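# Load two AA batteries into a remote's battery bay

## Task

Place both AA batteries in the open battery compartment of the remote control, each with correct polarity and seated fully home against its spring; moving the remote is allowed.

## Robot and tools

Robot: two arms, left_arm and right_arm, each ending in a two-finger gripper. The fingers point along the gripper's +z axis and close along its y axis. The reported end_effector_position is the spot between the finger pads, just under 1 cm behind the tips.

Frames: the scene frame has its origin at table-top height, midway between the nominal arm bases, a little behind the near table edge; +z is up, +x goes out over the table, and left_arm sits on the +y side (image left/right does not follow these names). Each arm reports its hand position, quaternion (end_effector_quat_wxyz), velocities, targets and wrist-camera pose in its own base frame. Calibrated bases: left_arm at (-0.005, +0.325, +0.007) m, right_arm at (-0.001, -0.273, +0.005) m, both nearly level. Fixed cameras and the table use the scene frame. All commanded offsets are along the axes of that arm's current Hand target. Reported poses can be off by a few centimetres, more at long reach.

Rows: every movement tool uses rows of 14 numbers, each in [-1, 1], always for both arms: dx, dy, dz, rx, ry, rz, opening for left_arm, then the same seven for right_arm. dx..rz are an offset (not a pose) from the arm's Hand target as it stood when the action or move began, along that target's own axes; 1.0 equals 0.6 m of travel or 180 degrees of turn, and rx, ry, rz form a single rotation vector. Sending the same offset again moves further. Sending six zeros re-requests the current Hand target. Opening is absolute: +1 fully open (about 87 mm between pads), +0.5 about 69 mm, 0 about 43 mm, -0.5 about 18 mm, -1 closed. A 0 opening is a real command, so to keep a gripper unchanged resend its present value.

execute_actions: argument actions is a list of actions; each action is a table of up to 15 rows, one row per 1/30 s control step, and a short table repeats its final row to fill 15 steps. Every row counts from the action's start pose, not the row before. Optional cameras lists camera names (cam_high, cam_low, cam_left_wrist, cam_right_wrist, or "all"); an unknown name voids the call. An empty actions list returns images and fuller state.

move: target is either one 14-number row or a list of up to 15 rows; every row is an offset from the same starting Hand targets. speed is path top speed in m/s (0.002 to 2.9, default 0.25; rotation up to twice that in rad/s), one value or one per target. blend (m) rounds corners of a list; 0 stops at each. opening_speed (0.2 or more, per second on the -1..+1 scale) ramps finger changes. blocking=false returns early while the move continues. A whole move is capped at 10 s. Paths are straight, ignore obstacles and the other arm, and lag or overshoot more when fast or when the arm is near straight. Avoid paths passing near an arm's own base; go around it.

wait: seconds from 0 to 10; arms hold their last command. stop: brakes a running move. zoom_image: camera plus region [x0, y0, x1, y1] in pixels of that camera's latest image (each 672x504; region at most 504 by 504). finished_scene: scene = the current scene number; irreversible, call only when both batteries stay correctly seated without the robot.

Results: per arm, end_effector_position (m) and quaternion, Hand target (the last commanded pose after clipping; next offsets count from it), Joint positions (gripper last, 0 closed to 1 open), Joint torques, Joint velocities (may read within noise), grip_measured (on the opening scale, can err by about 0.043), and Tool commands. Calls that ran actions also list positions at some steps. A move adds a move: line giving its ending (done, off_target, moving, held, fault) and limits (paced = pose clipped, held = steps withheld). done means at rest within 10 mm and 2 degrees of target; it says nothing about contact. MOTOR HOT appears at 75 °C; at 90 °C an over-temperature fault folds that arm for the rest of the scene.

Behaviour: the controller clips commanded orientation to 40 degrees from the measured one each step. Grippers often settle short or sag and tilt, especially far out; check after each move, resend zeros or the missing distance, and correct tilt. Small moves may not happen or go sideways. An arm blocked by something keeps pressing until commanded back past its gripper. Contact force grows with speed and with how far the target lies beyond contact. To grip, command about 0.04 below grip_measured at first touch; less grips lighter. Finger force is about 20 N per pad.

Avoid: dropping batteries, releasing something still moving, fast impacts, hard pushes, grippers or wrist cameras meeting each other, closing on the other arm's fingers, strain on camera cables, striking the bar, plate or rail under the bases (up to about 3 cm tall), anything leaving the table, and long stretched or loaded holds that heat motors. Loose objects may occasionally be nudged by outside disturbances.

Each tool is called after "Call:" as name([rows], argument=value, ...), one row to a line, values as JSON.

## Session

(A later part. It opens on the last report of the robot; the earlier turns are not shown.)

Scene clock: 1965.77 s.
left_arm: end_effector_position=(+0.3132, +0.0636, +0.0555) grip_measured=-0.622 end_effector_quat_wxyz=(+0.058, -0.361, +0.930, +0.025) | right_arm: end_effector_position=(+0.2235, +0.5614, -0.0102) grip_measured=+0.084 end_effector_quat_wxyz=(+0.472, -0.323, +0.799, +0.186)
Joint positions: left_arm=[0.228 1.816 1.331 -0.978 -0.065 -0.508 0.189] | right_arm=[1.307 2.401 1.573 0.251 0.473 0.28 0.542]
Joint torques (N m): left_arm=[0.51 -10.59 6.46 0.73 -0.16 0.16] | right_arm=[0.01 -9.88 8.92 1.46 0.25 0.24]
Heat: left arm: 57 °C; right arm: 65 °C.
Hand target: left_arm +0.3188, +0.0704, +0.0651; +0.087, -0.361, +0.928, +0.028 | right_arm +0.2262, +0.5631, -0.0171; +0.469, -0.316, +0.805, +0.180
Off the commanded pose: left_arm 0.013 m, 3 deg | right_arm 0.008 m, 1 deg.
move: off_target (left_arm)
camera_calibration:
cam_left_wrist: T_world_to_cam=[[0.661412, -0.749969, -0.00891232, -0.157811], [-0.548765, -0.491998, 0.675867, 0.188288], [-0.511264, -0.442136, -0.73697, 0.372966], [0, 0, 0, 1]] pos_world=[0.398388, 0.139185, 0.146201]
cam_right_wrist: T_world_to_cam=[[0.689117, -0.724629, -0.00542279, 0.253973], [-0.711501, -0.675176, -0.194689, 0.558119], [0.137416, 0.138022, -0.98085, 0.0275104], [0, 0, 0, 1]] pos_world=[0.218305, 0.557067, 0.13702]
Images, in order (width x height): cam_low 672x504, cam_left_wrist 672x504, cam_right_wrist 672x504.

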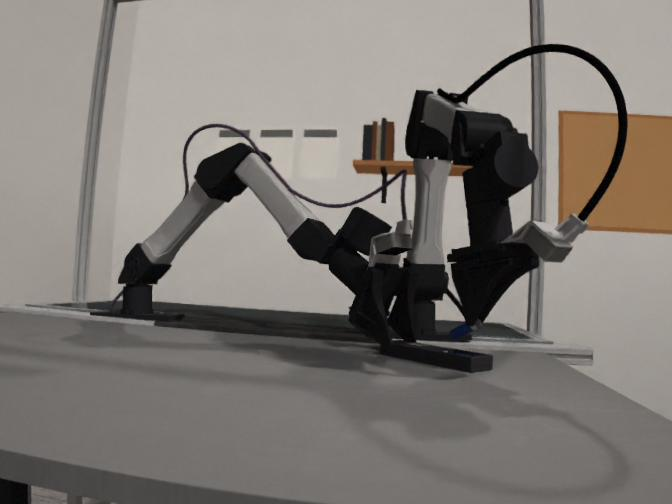

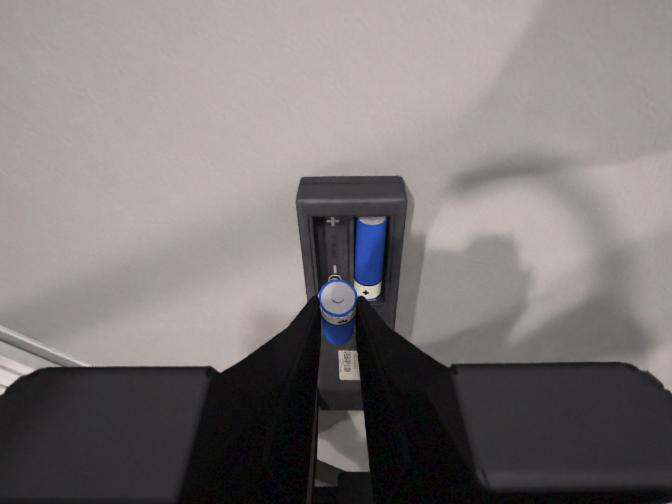

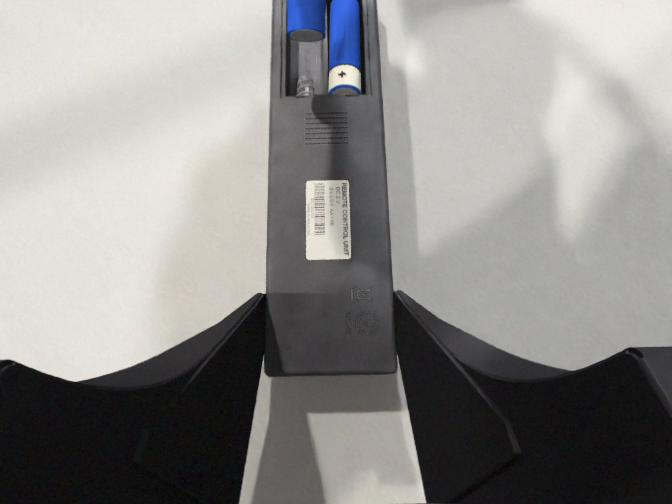

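Call:
move(target=[-0.0035,0.0055,0.0295,0,-0.01,0,-0.7,0,0,0,0,0,0,-0.02], speed=0.15, cameras=["cam_left_wrist","cam_right_wrist","cam_low"])

Call:
zoom_image(camera="cam_left_wrist", region=[260, 180, 420, 340])

Call:
zoom_image(camera="cam_right_wrist", region=[250, 0, 410, 120])

Call:
zoom_image(camera="cam_low", region=[400, 300, 500, 380])

Scene clock: 1986.97 s.
left_arm: end_effector_position=(+0.3147, +0.0690, +0.0387) grip_measured=-0.622 end_effector_quat_wxyz=(+0.073, -0.360, +0.930, +0.030) | right_arm: end_effector_position=(+0.2235, +0.5614, -0.0102) grip_measured=+0.084 end_effector_quat_wxyz=(+0.472, -0.323, +0.799, +0.186)
Joint positions: left_arm=[0.235 1.816 1.263 -0.88 -0.078 -0.498 0.189] | right_arm=[1.307 2.401 1.573 0.251 0.473 0.28 0.542]
Joint torques (N m): left_arm=[0.64 -10.44 6.35 0.81 -0.18 0.14] | right_arm=[0.01 -9.92 8.91 1.45 0.24 0.24]
Heat: left arm: 57 °C; right arm: 65 °C.
Hand target: left_arm +0.3206, +0.0763, +0.0480; +0.101, -0.360, +0.927, +0.034 | right_arm +0.2262, +0.5631, -0.0171; +0.469, -0.316, +0.805, +0.180
Off the commanded pose: left_arm 0.013 m, 3 deg | right_arm 0.008 m, 1 deg.
move: off_target (left_arm)
camera_calibration:
cam_left_wrist: T_world_to_cam=[[0.660357, -0.750908, -0.00806222, -0.154474], [-0.566098, -0.50483, 0.651674, 0.210429], [-0.493418, -0.425774, -0.758456, 0.357887], [0, 0, 0, 1]] pos_world=[0.397719, 0.142614, 0.133065]
cam_right_wrist: T_world_to_cam=[[0.689117, -0.724629, -0.00542279, 0.253973], [-0.711501, -0.675176, -0.194689, 0.558119], [0.137416, 0.138022, -0.98085, 0.0275104], [0, 0, 0, 1]] pos_world=[0.218305, 0.557067, 0.13702]
Images, in order (width x height): cam_low 672x504, cam_left_wrist 672x504, cam_right_wrist 672x504.

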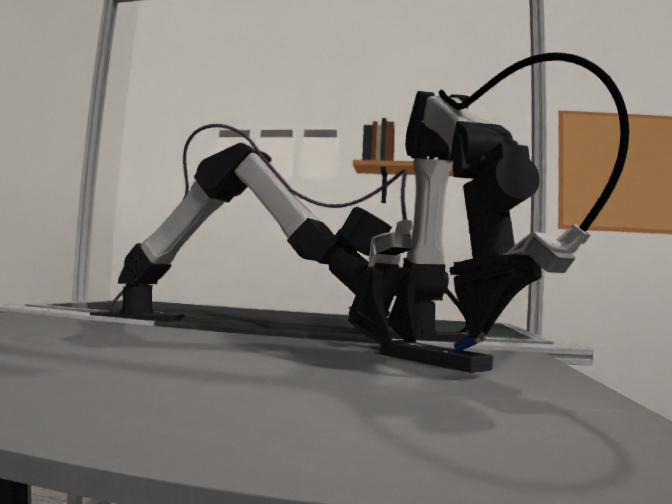

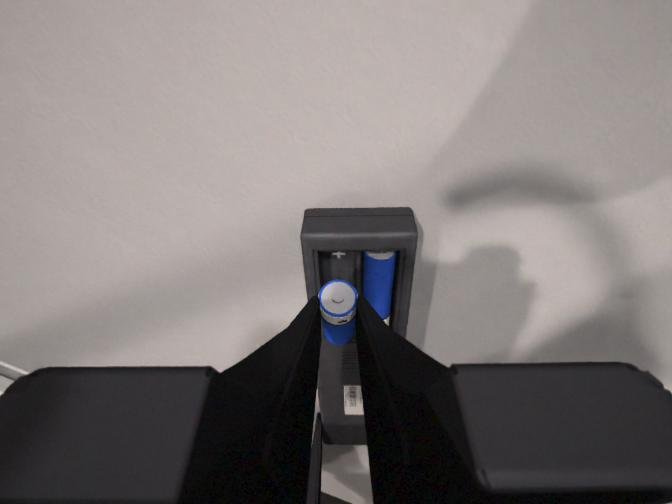

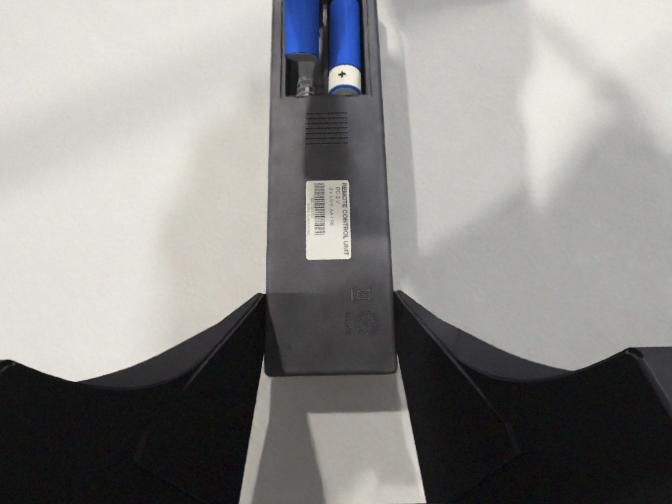

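Scaled by 3.150 from the camera's 672x504 image, which has a finer 960x720 frame.

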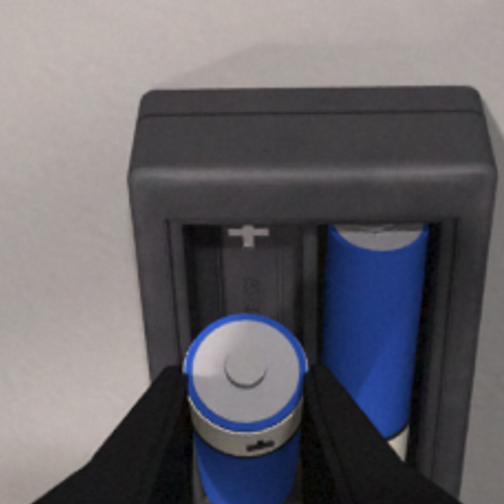

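Scaled by 3.150 from the camera's 672x504 image, which has a finer 960x720 frame.

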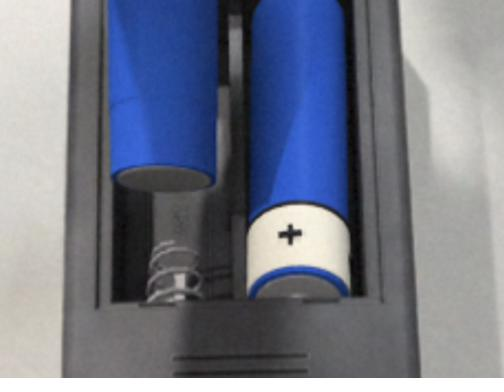

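Scaled by 5.040 from the camera's 672x504 image, which has a finer 960x720 frame.

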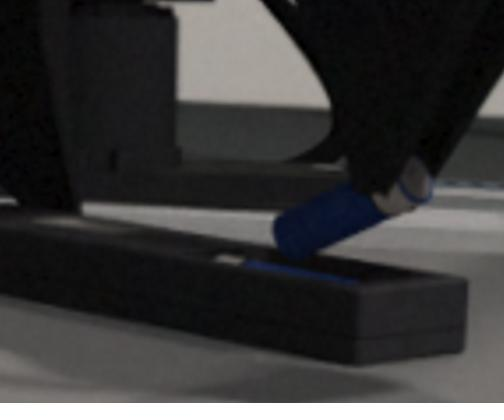

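Call:
move(target=[0.0062,0.0003,0.0293,0,0,0,-0.7,0,0,0,0,0,0,-0.02], speed=0.08, cameras=["cam_left_wrist","cam_right_wrist","cam_low"])

Call:
zoom_image(camera="cam_left_wrist", region=[280, 220, 400, 340])

Call:
zoom_image(camera="cam_right_wrist", region=[250, 0, 410, 120])

Call:
zoom_image(camera="cam_low", region=[400, 300, 500, 380])

Scene clock: 1999.87 s.
left_arm: end_effector_position=(+0.3159, +0.0694, +0.0272) grip_measured=-0.622 end_effector_quat_wxyz=(+0.083, -0.360, +0.929, +0.028) | right_arm: end_effector_position=(+0.2235, +0.5614, -0.0102) grip_measured=+0.084 end_effector_quat_wxyz=(+0.472, -0.323, +0.799, +0.186)
Joint positions: left_arm=[0.235 1.816 1.214 -0.811 -0.079 -0.498 0.189] | right_arm=[1.307 2.401 1.573 0.251 0.473 0.28 0.542]
Joint torques (N m): left_arm=[0.64 -8.77 6.43 0.84 -0.18 0.15] | right_arm=[0.08 -9.91 8.9 1.45 0.24 0.24]
Heat: left arm: 56 °C; right arm: 65 °C.
Hand target: left_arm +0.3207, +0.0764, +0.0301; +0.102, -0.361, +0.927, +0.034 | right_arm +0.2262, +0.5631, -0.0171; +0.469, -0.316, +0.805, +0.180
Off the commanded pose: left_arm 0.009 m, 2 deg | right_arm 0.008 m, 1 deg.
move: done
camera_calibration:
cam_left_wrist: T_world_to_cam=[[0.660133, -0.751148, 0.00130985, -0.15522], [-0.579368, -0.508056, 0.637347, 0.223529], [-0.478076, -0.421493, -0.770576, 0.34508], [0, 0, 0, 1]] pos_world=[0.396946, 0.142421, 0.123648]
cam_right_wrist: T_world_to_cam=[[0.689117, -0.724629, -0.00542279, 0.253973], [-0.711501, -0.675176, -0.194689, 0.558119], [0.137416, 0.138022, -0.98085, 0.0275104], [0, 0, 0, 1]] pos_world=[0.218305, 0.557067, 0.13702]
Images, in order (width x height): cam_low 672x504, cam_left_wrist 672x504, cam_right_wrist 672x504.

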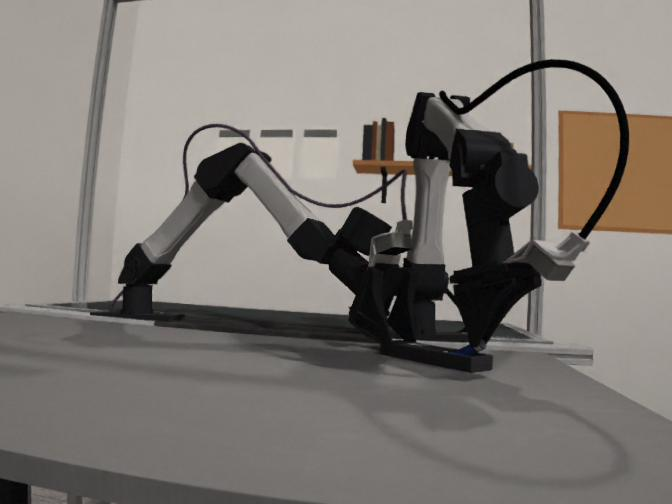

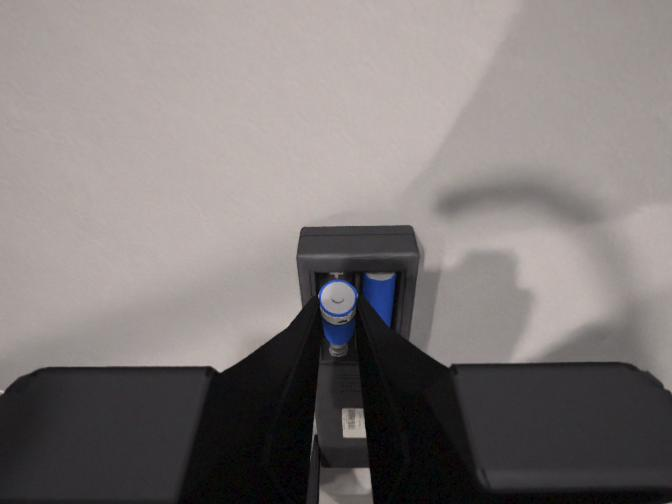

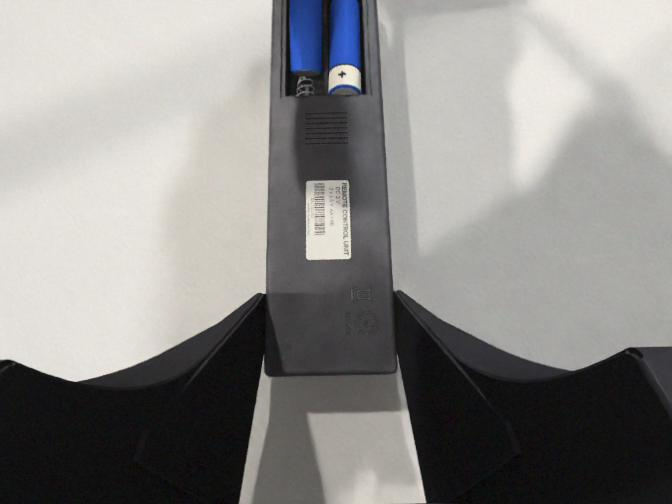

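Scaled by 4.200 from the camera's 672x504 image, which has a finer 960x720 frame.

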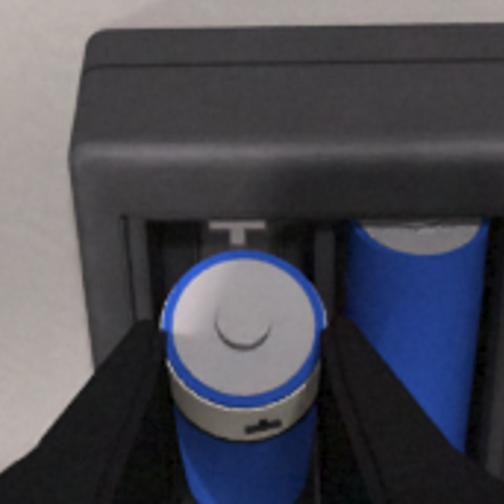

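Scaled by 3.150 from the camera's 672x504 image, which has a finer 960x720 frame.

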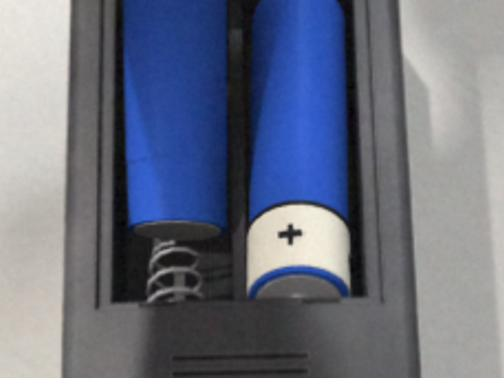

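Scaled by 5.040 from the camera's 672x504 image, which has a finer 960x720 frame.

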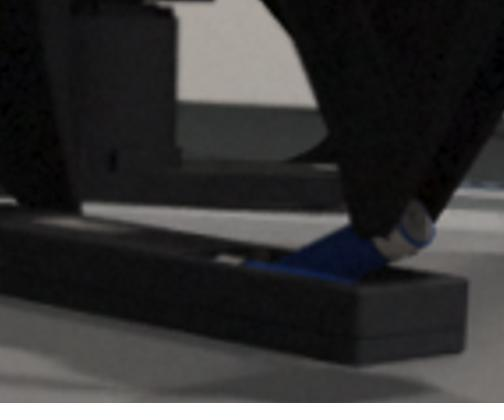

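Call:
move(target=[0.058,0,-0.0162,0,0,0,-0.7,0,0,0,0,0,0,-0.02], speed=0.06, cameras=["cam_left_wrist","cam_right_wrist","cam_low"])

Call:
zoom_image(camera="cam_left_wrist", region=[280, 220, 400, 340])

Call:
zoom_image(camera="cam_right_wrist", region=[250, 0, 410, 120])

Call:
zoom_image(camera="cam_low", region=[400, 300, 500, 380])

Scene clock: 2021.30 s.
left_arm: end_effector_position=(+0.3081, +0.0623, +0.0296) grip_measured=-0.622 end_effector_quat_wxyz=(+0.122, -0.362, +0.923, +0.042) | right_arm: end_effector_position=(+0.2235, +0.5611, -0.0105) grip_measured=+0.084 end_effector_quat_wxyz=(+0.471, -0.323, +0.800, +0.186)
Joint positions: left_arm=[0.197 1.716 1.1 -0.728 -0.125 -0.536 0.189] | right_arm=[1.307 2.401 1.573 0.249 0.473 0.281 0.542]
Joint torques (N m): left_arm=[-1.05 -8.92 5.22 0.23 0.16 -0.01] | right_arm=[0.05 -9.89 8.96 1.46 0.24 0.23]
Heat: left arm: 54 °C; right arm: 65 °C.
Hand target: left_arm +0.2941, +0.0520, +0.0321; +0.102, -0.360, +0.927, +0.034 | right_arm +0.2262, +0.5630, -0.0172; +0.469, -0.316, +0.805, +0.180
Off the commanded pose: left_arm 0.018 m, 3 deg | right_arm 0.007 m, 1 deg.
move: off_target (left_arm)
camera_calibration:
cam_left_wrist: T_world_to_cam=[[0.666277, -0.745697, 0.00327854, -0.157731], [-0.612656, -0.544889, 0.572493, 0.228416], [-0.42512, -0.383448, -0.819903, 0.322986], [0, 0, 0, 1]] pos_world=[0.382341, 0.13069, 0.134567]
cam_right_wrist: T_world_to_cam=[[0.688735, -0.724999, -0.00455013, 0.254069], [-0.711945, -0.675121, -0.193251, 0.557865], [0.137035, 0.136338, -0.981139, 0.0282888], [0, 0, 0, 1]] pos_world=[0.218306, 0.55697, 0.136719]
Images, in order (width x height): cam_low 672x504, cam_left_wrist 672x504, cam_right_wrist 672x504.

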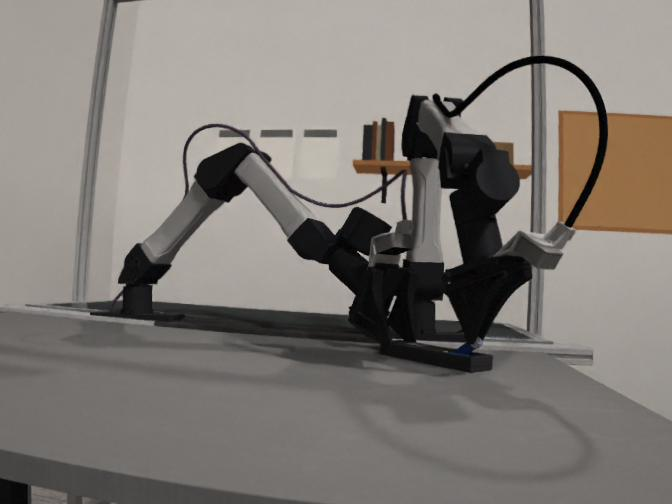

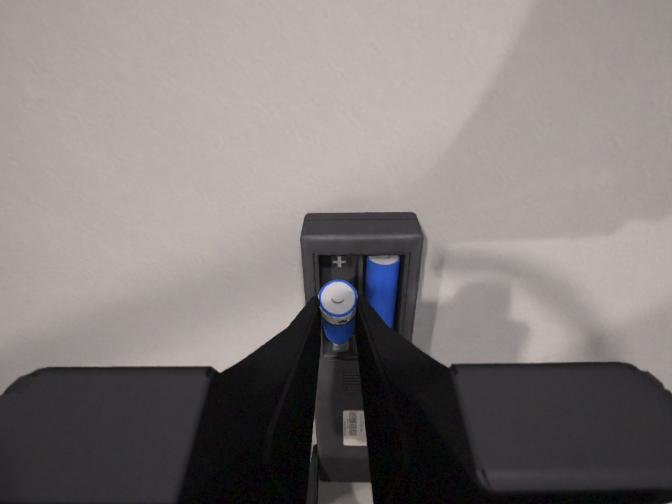

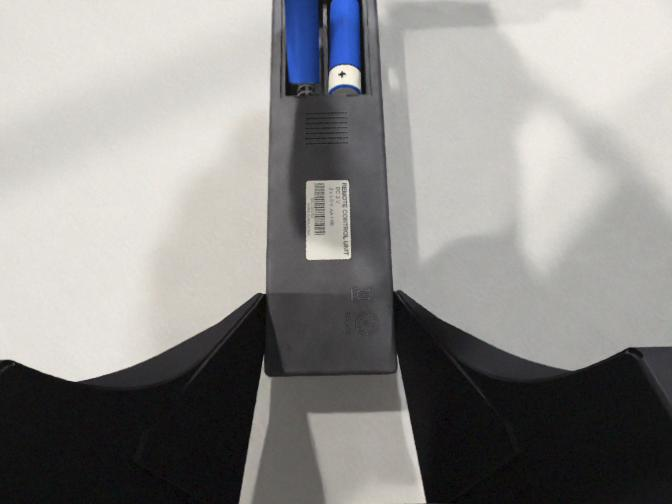

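Scaled by 4.200 from the camera's 672x504 image, which has a finer 960x720 frame.

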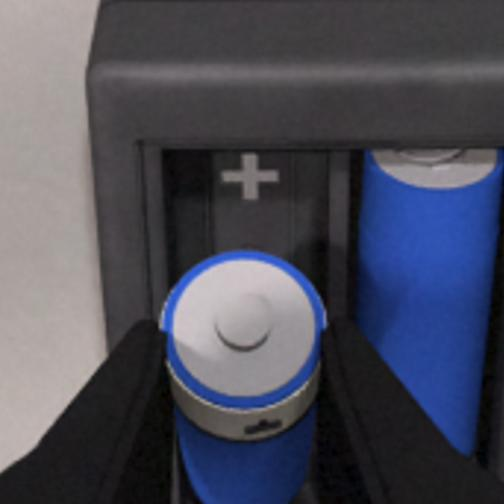

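Scaled by 3.150 from the camera's 672x504 image, which has a finer 960x720 frame.

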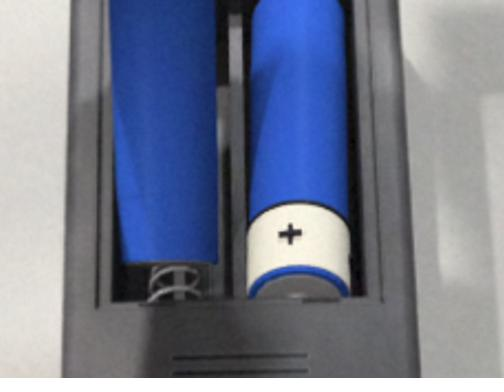

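Scaled by 5.040 from the camera's 672x504 image, which has a finer 960x720 frame.

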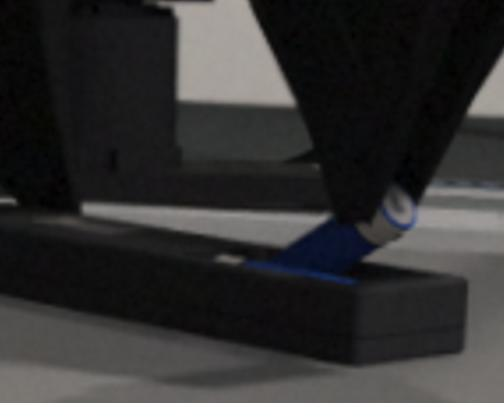

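Call:
move([
  [0.0196, 0.0, -0.0043, 0, 0, 0, -0.7, 0, 0, 0, 0, 0, 0, -0.02],
  [0.0212, 0.0002, 0.0045, 0, 0.05, 0, -0.7, 0, 0, 0, 0, 0, 0, -0.02],
], speed=0.1, blend=0.01, cameras=["cam_left_wrist", "cam_right_wrist"])

Call:
zoom_image(camera="cam_left_wrist", region=[280, 220, 400, 340])

Call:
zoom_image(camera="cam_right_wrist", region=[250, 0, 410, 120])

Scene clock: 2059.63 s.
left_arm: end_effector_position=(+0.3071, +0.0595, +0.0321) grip_measured=-0.622 end_effector_quat_wxyz=(+0.089, -0.367, +0.926, +0.025) | right_arm: end_effector_position=(+0.2233, +0.5610, -0.0105) grip_measured=+0.084 end_effector_quat_wxyz=(+0.471, -0.322, +0.800, +0.185)
Joint positions: left_arm=[0.216 1.759 1.164 -0.807 -0.077 -0.533 0.189] | right_arm=[1.308 2.401 1.573 0.249 0.475 0.282 0.542]
Joint torques (N m): left_arm=[-0.18 -5.53 7.28 -0.32 0.54 0.11] | right_arm=[-0.05 -9.89 8.94 1.47 0.21 0.22]
Heat: left arm: 53 °C; right arm: 65 °C.
Hand target: left_arm +0.2852, +0.0441, +0.0267; +0.028, -0.362, +0.932, +0.006 | right_arm +0.2262, +0.5630, -0.0171; +0.469, -0.316, +0.805, +0.180
Off the commanded pose: left_arm 0.027 m, 7 deg | right_arm 0.008 m, 1 deg.
move: off_target (left_arm); blend cut to 0.0063 m at target 1
camera_calibration:
cam_left_wrist: T_world_to_cam=[[0.671096, -0.741236, 0.0141296, -0.161326], [-0.581131, -0.514115, 0.630851, 0.211366], [-0.460345, -0.431572, -0.775775, 0.3358], [0, 0, 0, 1]] pos_world=[0.385681, 0.134008, 0.129444]
cam_right_wrist: T_world_to_cam=[[0.687406, -0.72626, -0.00440621, 0.255107], [-0.713165, -0.673839, -0.193227, 0.557186], [0.137364, 0.135968, -0.981144, 0.0283669], [0, 0, 0, 1]] pos_world=[0.218107, 0.55687, 0.136619]
Images, in order (width x height): cam_left_wrist 672x504, cam_right_wrist 672x504.

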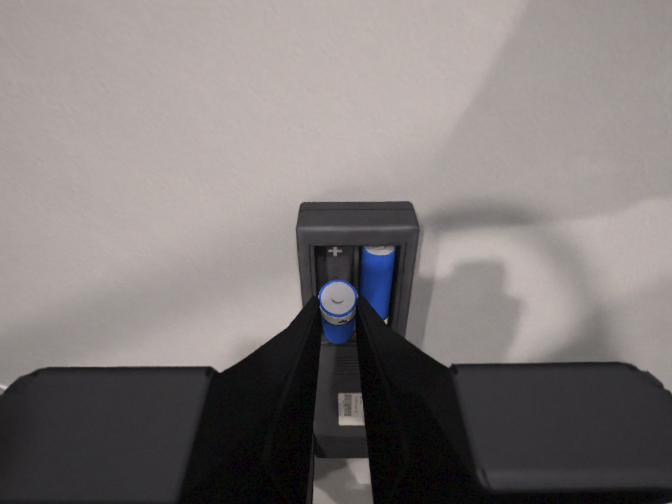

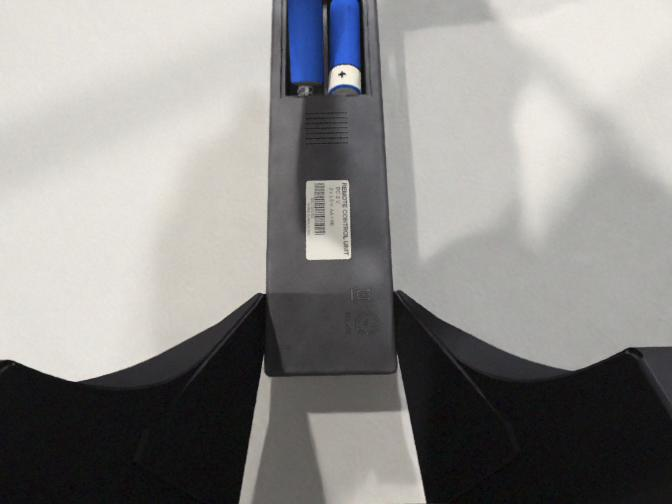

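Scaled by 4.200 from the camera's 672x504 image, which has a finer 960x720 frame.

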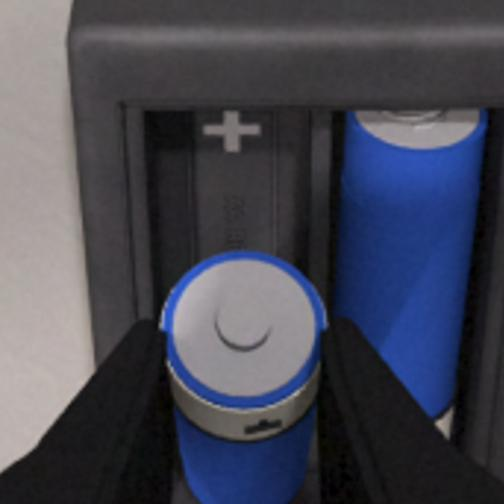

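Scaled by 3.150 from the camera's 672x504 image, which has a finer 960x720 frame.

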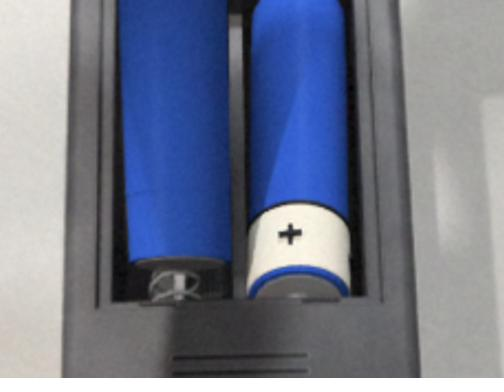

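Call:
move([
  [0.0013, 0.0002, 0.0233, 0, 0.06, 0, -0.7, 0, 0, 0, 0, 0, 0, -0.02],
], speed=0.08, cameras=["cam_left_wrist", "cam_right_wrist"])

Call:
zoom_image(camera="cam_left_wrist", region=[280, 220, 400, 340])

Call:
zoom_image(camera="cam_right_wrist", region=[250, 0, 410, 120])

Scene clock: 2076.87 s.
left_arm: end_effector_position=(+0.3109, +0.0627, +0.0174) grip_measured=-0.622 end_effector_quat_wxyz=(+0.011, -0.365, +0.931, -0.007) | right_arm: end_effector_position=(+0.2233, +0.5610, -0.0105) grip_measured=+0.084 end_effector_quat_wxyz=(+0.471, -0.322, +0.800, +0.185)
Joint positions: left_arm=[0.267 1.932 1.314 -0.93 0.012 -0.481 0.189] | right_arm=[1.308 2.401 1.573 0.249 0.475 0.282 0.542]
Joint torques (N m): left_arm=[-0.43 -6.15 6.24 -0.65 0.57 0.1] | right_arm=[-0.06 -9.91 8.92 1.47 0.23 0.23]
Heat: left arm: 50 °C; right arm: 65 °C.
Hand target: left_arm +0.2852, +0.0441, +0.0128; -0.059, -0.361, +0.930, -0.028 | right_arm +0.2262, +0.5630, -0.0171; +0.469, -0.316, +0.805, +0.180
Off the commanded pose: left_arm 0.032 m, 8 deg | right_arm 0.008 m, 1 deg.
move: off_target (left_arm)
camera_calibration:
cam_left_wrist: T_world_to_cam=[[0.665936, -0.745785, 0.0182652, -0.159328], [-0.499799, -0.427843, 0.753095, 0.191718], [-0.553832, -0.510642, -0.657658, 0.35948], [0, 0, 0, 1]] pos_world=[0.401014, 0.146766, 0.0949438]
cam_right_wrist: T_world_to_cam=[[0.687406, -0.72626, -0.00440621, 0.255107], [-0.713165, -0.673839, -0.193227, 0.557186], [0.137364, 0.135968, -0.981144, 0.0283669], [0, 0, 0, 1]] pos_world=[0.218107, 0.55687, 0.136619]
Images, in order (width x height): cam_left_wrist 672x504, cam_right_wrist 672x504.

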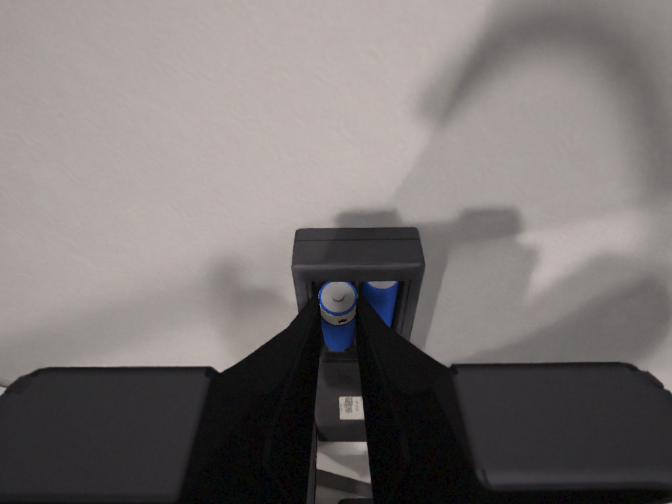

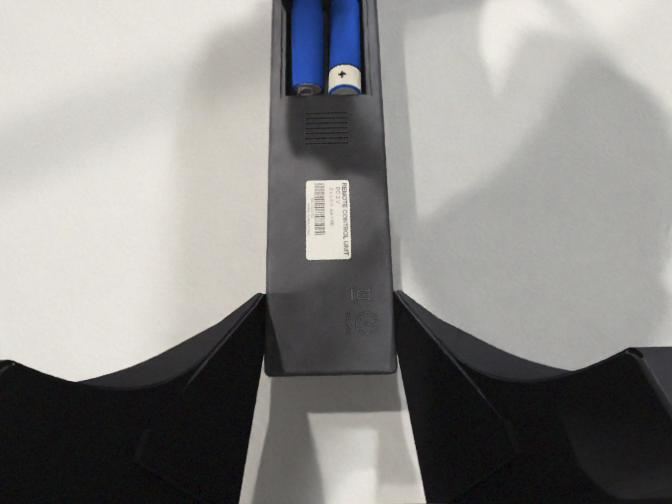

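Scaled by 4.200 from the camera's 672x504 image, which has a finer 960x720 frame.

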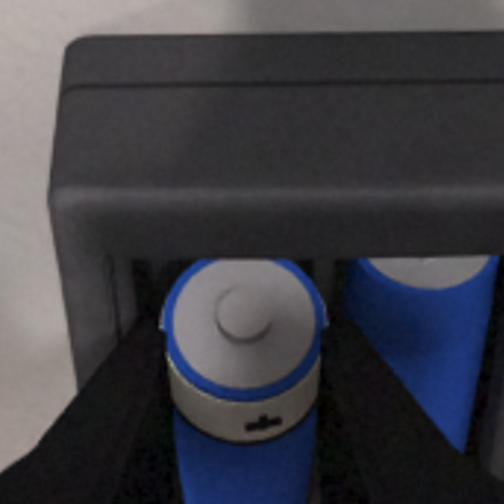

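Scaled by 3.150 from the camera's 672x504 image, which has a finer 960x720 frame.

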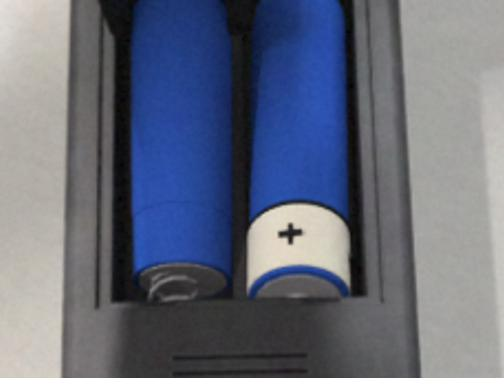

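Call:
move([
  [-0.0384, -0.006, -0.0083, 0, -0.04, 0, -0.7, 0, 0, 0, 0, 0, 0, -0.02],
  [-0.0384, -0.006, -0.0083, 0, -0.04, 0, -0.4, 0, 0, 0, 0, 0, 0, -0.02],
  [-0.0254, -0.007, -0.107, 0, -0.04, 0, -0.4, 0, 0, 0, 0, 0, 0, -0.02],
  [-0.0254, -0.007, -0.107, 0, -0.04, 0, -1, 0, 0, 0, 0, 0, 0, -0.02],
], speed=[0.1, 0.1, 0.15, 0.15], opening_speed=0.6, cameras=["cam_left_wrist", "cam_right_wrist"])

Call:
zoom_image(camera="cam_right_wrist", region=[250, 0, 410, 120])

Scene clock: 2097.33 s.
left_arm: end_effector_position=(+0.3001, +0.0568, +0.0613) grip_measured=-1.000 end_effector_quat_wxyz=(-0.019, -0.361, +0.933, -0.004) | right_arm: end_effector_position=(+0.2234, +0.5612, -0.0101) grip_measured=+0.084 end_effector_quat_wxyz=(+0.472, -0.322, +0.800, +0.185)
Joint positions: left_arm=[0.257 1.898 1.44 -1.15 0.011 -0.481 0] | right_arm=[1.308 2.401 1.574 0.248 0.476 0.283 0.542]
Joint torques (N m): left_arm=[-0.31 -10.54 8.7 0.1 0.02 0.01] | right_arm=[-0.03 -9.87 8.85 1.47 0.21 0.19]
Heat: left arm: 48 °C; right arm: 65 °C.
Hand target: left_arm +0.3050, +0.0573, +0.0745; -0.001, -0.362, +0.932, -0.006 | right_arm +0.2262, +0.5631, -0.0170; +0.469, -0.316, +0.805, +0.180
Off the commanded pose: left_arm 0.014 m, 2 deg | right_arm 0.008 m, 1 deg.
move: off_target (left_arm); target 4's new opening was sent with left_arm's hand 0.014 m and 2 deg from that target
camera_calibration:
cam_left_wrist: T_world_to_cam=[[0.659086, -0.752009, -0.00933803, -0.153317], [-0.458779, -0.411865, 0.78733, 0.135427], [-0.595926, -0.514634, -0.616461, 0.389742], [0, 0, 0, 1]] pos_world=[0.395438, 0.141056, 0.132203]
cam_right_wrist: T_world_to_cam=[[0.687022, -0.726619, -0.00503827, 0.255481], [-0.713495, -0.673269, -0.193992, 0.55726], [0.137566, 0.136871, -0.98099, 0.0281643], [0, 0, 0, 1]] pos_world=[0.218207, 0.556969, 0.13702]
Images, in order (width x height): cam_left_wrist 672x504, cam_right_wrist 672x504.

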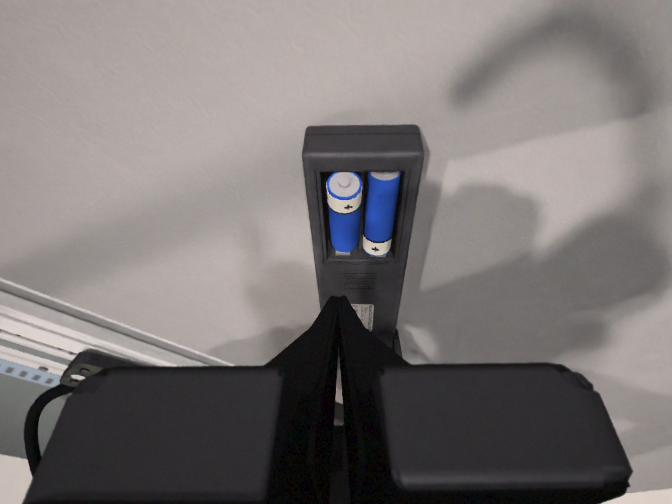

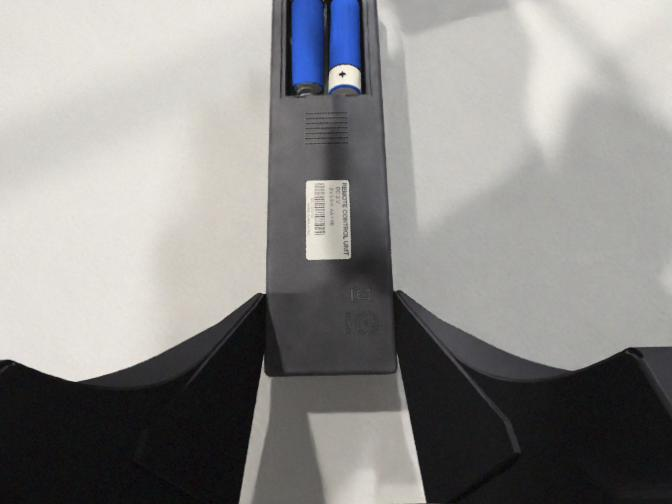

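Scaled by 3.150 from the camera's 672x504 image, which has a finer 960x720 frame.

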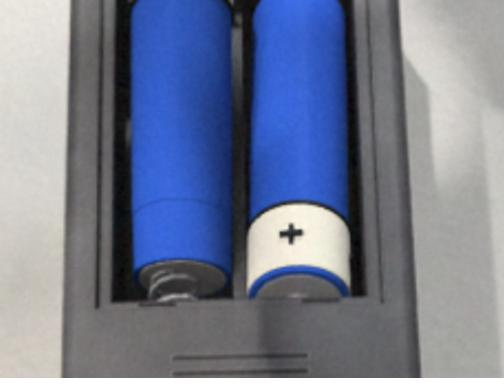

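Call:
zoom_image(camera="cam_left_wrist", region=[290, 110, 440, 280])

Scaled by 2.965 from the camera's 672x504 image, which has a finer 960x720 frame.

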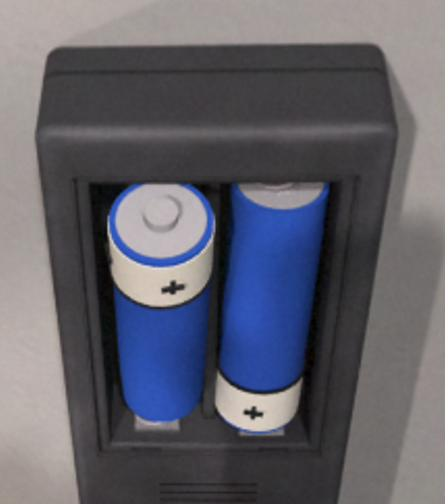

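Call:
move([
  [-0.0242, 0.0008, 0.0575, 0, 0, 0, -1, 0, 0, 0, 0, 0, 0, -0.02],
  [-0.0242, 0.0008, 0.145, 0, 0, 0, -1, 0, 0, 0, 0, 0, 0, -0.02],
], speed=[0.15, 0.06], blend=0.01, cameras=["cam_left_wrist", "cam_right_wrist"])

Call:
zoom_image(camera="cam_left_wrist", region=[280, 220, 400, 340])

Call:
zoom_image(camera="cam_right_wrist", region=[250, 0, 410, 120])

Scene clock: 2113.43 s.
left_arm: end_effector_position=(+0.3083, +0.0602, +0.0169) grip_measured=-1.000 end_effector_quat_wxyz=(-0.009, -0.362, +0.932, -0.013) | right_arm: end_effector_position=(+0.2235, +0.5611, -0.0101) grip_measured=+0.084 end_effector_quat_wxyz=(+0.472, -0.321, +0.800, +0.185)
Joint positions: left_arm=[0.268 1.957 1.34 -0.968 0.027 -0.472 0] | right_arm=[1.308 2.401 1.574 0.248 0.477 0.283 0.542]
Joint torques (N m): left_arm=[0.25 -4.42 2.81 1.33 -0.12 0.11] | right_arm=[-0.05 -9.95 8.85 1.48 0.2 0.19]
Heat: left arm: 49 °C; right arm: 65 °C.
Hand target: left_arm +0.3156, +0.0665, -0.0126; -0.001, -0.362, +0.932, -0.006 | right_arm +0.2262, +0.5631, -0.0170; +0.469, -0.316, +0.805, +0.180
Off the commanded pose: left_arm 0.031 m, 1 deg | right_arm 0.008 m, 1 deg.
move: off_target (left_arm)
camera_calibration:
cam_left_wrist: T_world_to_cam=[[0.661295, -0.749977, 0.0149684, -0.157825], [-0.478455, -0.406344, 0.778438, 0.181481], [-0.577728, -0.521939, -0.627543, 0.363963], [0, 0, 0, 1]] pos_world=[0.401471, 0.145344, 0.0894932]
cam_right_wrist: T_world_to_cam=[[0.686208, -0.727389, -0.00483659, 0.255919], [-0.714178, -0.672453, -0.194313, 0.557002], [0.138088, 0.136793, -0.980928, 0.0280851], [0, 0, 0, 1]] pos_world=[0.218307, 0.556869, 0.13702]
Images, in order (width x height): cam_left_wrist 672x504, cam_right_wrist 672x504.

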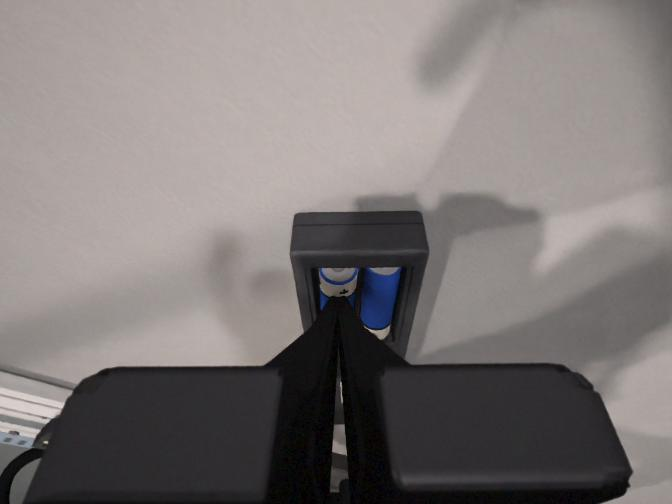

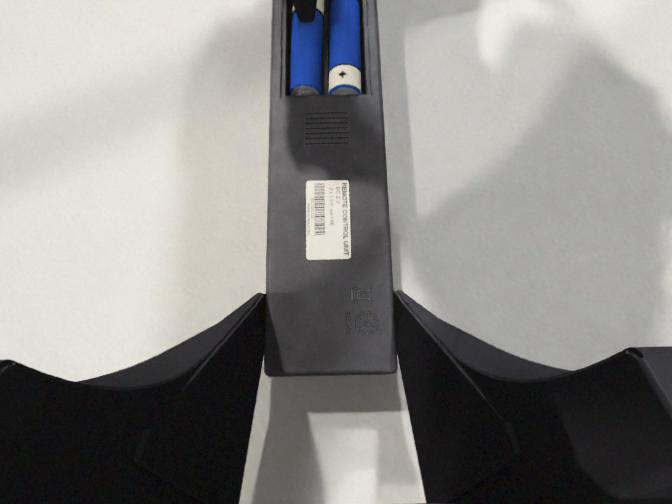

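Scaled by 4.200 from the camera's 672x504 image, which has a finer 960x720 frame.

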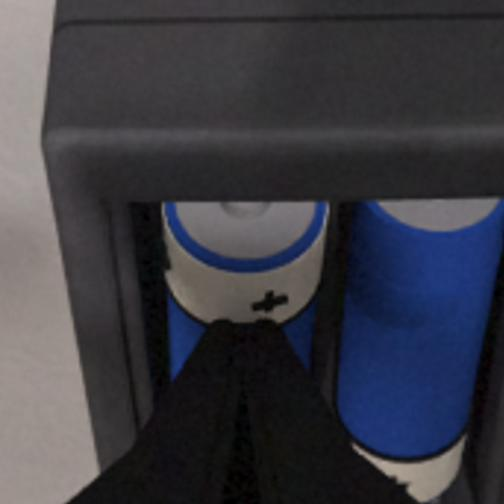

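Scaled by 3.150 from the camera's 672x504 image, which has a finer 960x720 frame.

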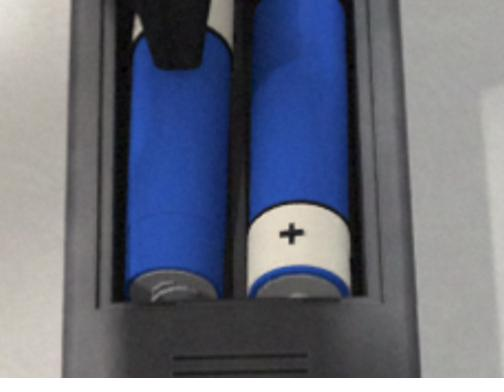

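Call:
move([
  [-0.0242, 0.0008, -0.02, 0, 0, 0, -1, 0, 0, 0, 0, 0, 0, -0.02],
], speed=0.15, cameras=["all"])

Call:
zoom_image(camera="cam_right_wrist", region=[250, 0, 410, 120])

Scene clock: 2125.17 s.
left_arm: end_effector_position=(+0.3091, +0.0621, +0.0178) grip_measured=-1.000 end_effector_quat_wxyz=(-0.026, -0.360, +0.932, -0.018) | right_arm: end_effector_position=(+0.2235, +0.5611, -0.0101) grip_measured=+0.084 end_effector_quat_wxyz=(+0.472, -0.321, +0.800, +0.185)
Joint positions: left_arm=[0.279 1.991 1.386 -1.013 0.04 -0.458 0] | right_arm=[1.308 2.401 1.574 0.248 0.477 0.283 0.542]
Joint torques (N m): left_arm=[1.02 -5.26 7.09 1.08 -0.24 0.15] | right_arm=[-0.03 -9.94 8.9 1.49 0.2 0.2]
Heat: left arm: 48 °C; right arm: 65 °C.
Hand target: left_arm +0.3259, +0.0768, -0.0007; -0.001, -0.362, +0.932, -0.006 | right_arm +0.2262, +0.5631, -0.0170; +0.469, -0.316, +0.805, +0.180
Off the commanded pose: left_arm 0.029 m, 3 deg | right_arm 0.008 m, 1 deg.
move: off_target (left_arm)
camera_calibration:
cam_left_wrist: T_world_to_cam=[[0.659125, -0.751917, 0.0132277, -0.156108], [-0.457842, -0.387262, 0.800256, 0.173953], [-0.596604, -0.533524, -0.599513, 0.371938], [0, 0, 0, 1]] pos_world=[0.404437, 0.148423, 0.0858398]
cam_right_wrist: T_world_to_cam=[[0.686046, -0.72754, -0.00516897, 0.256083], [-0.714372, -0.672248, -0.194309, 0.55693], [0.137893, 0.136998, -0.980927, 0.028014], [0, 0, 0, 1]] pos_world=[0.218307, 0.556868, 0.13702]

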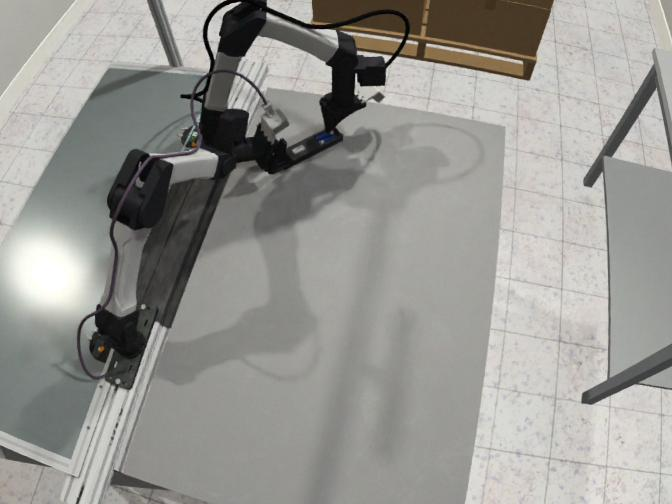

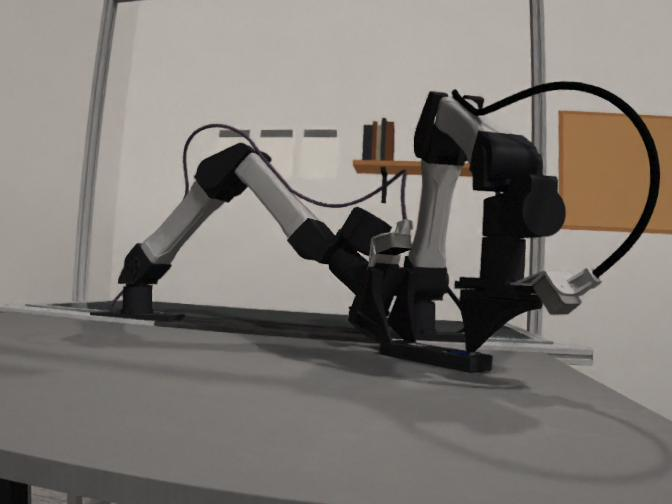

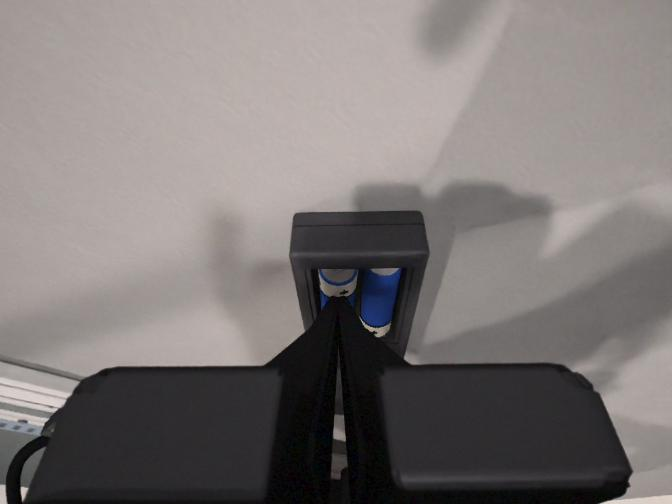

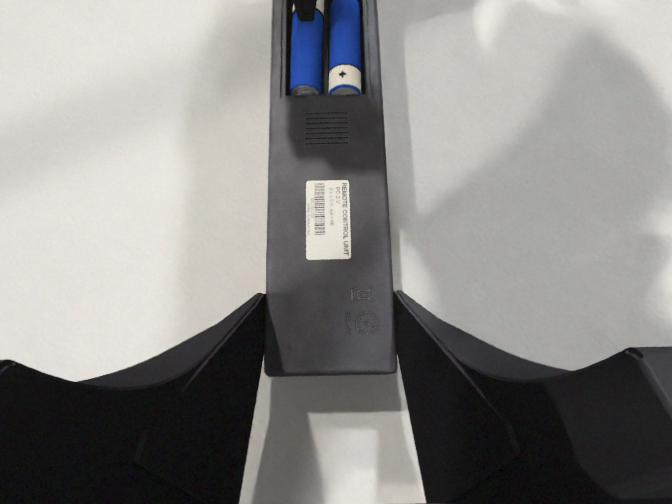

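Scaled by 3.150 from the camera's 672x504 image, which has a finer 960x720 frame.

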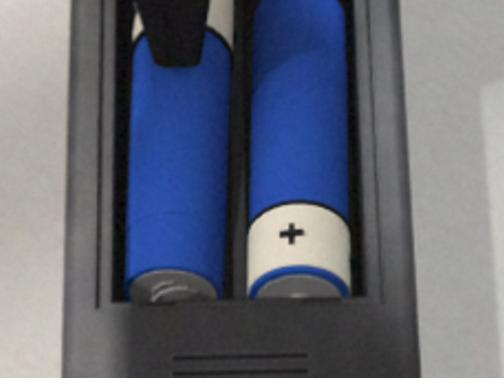

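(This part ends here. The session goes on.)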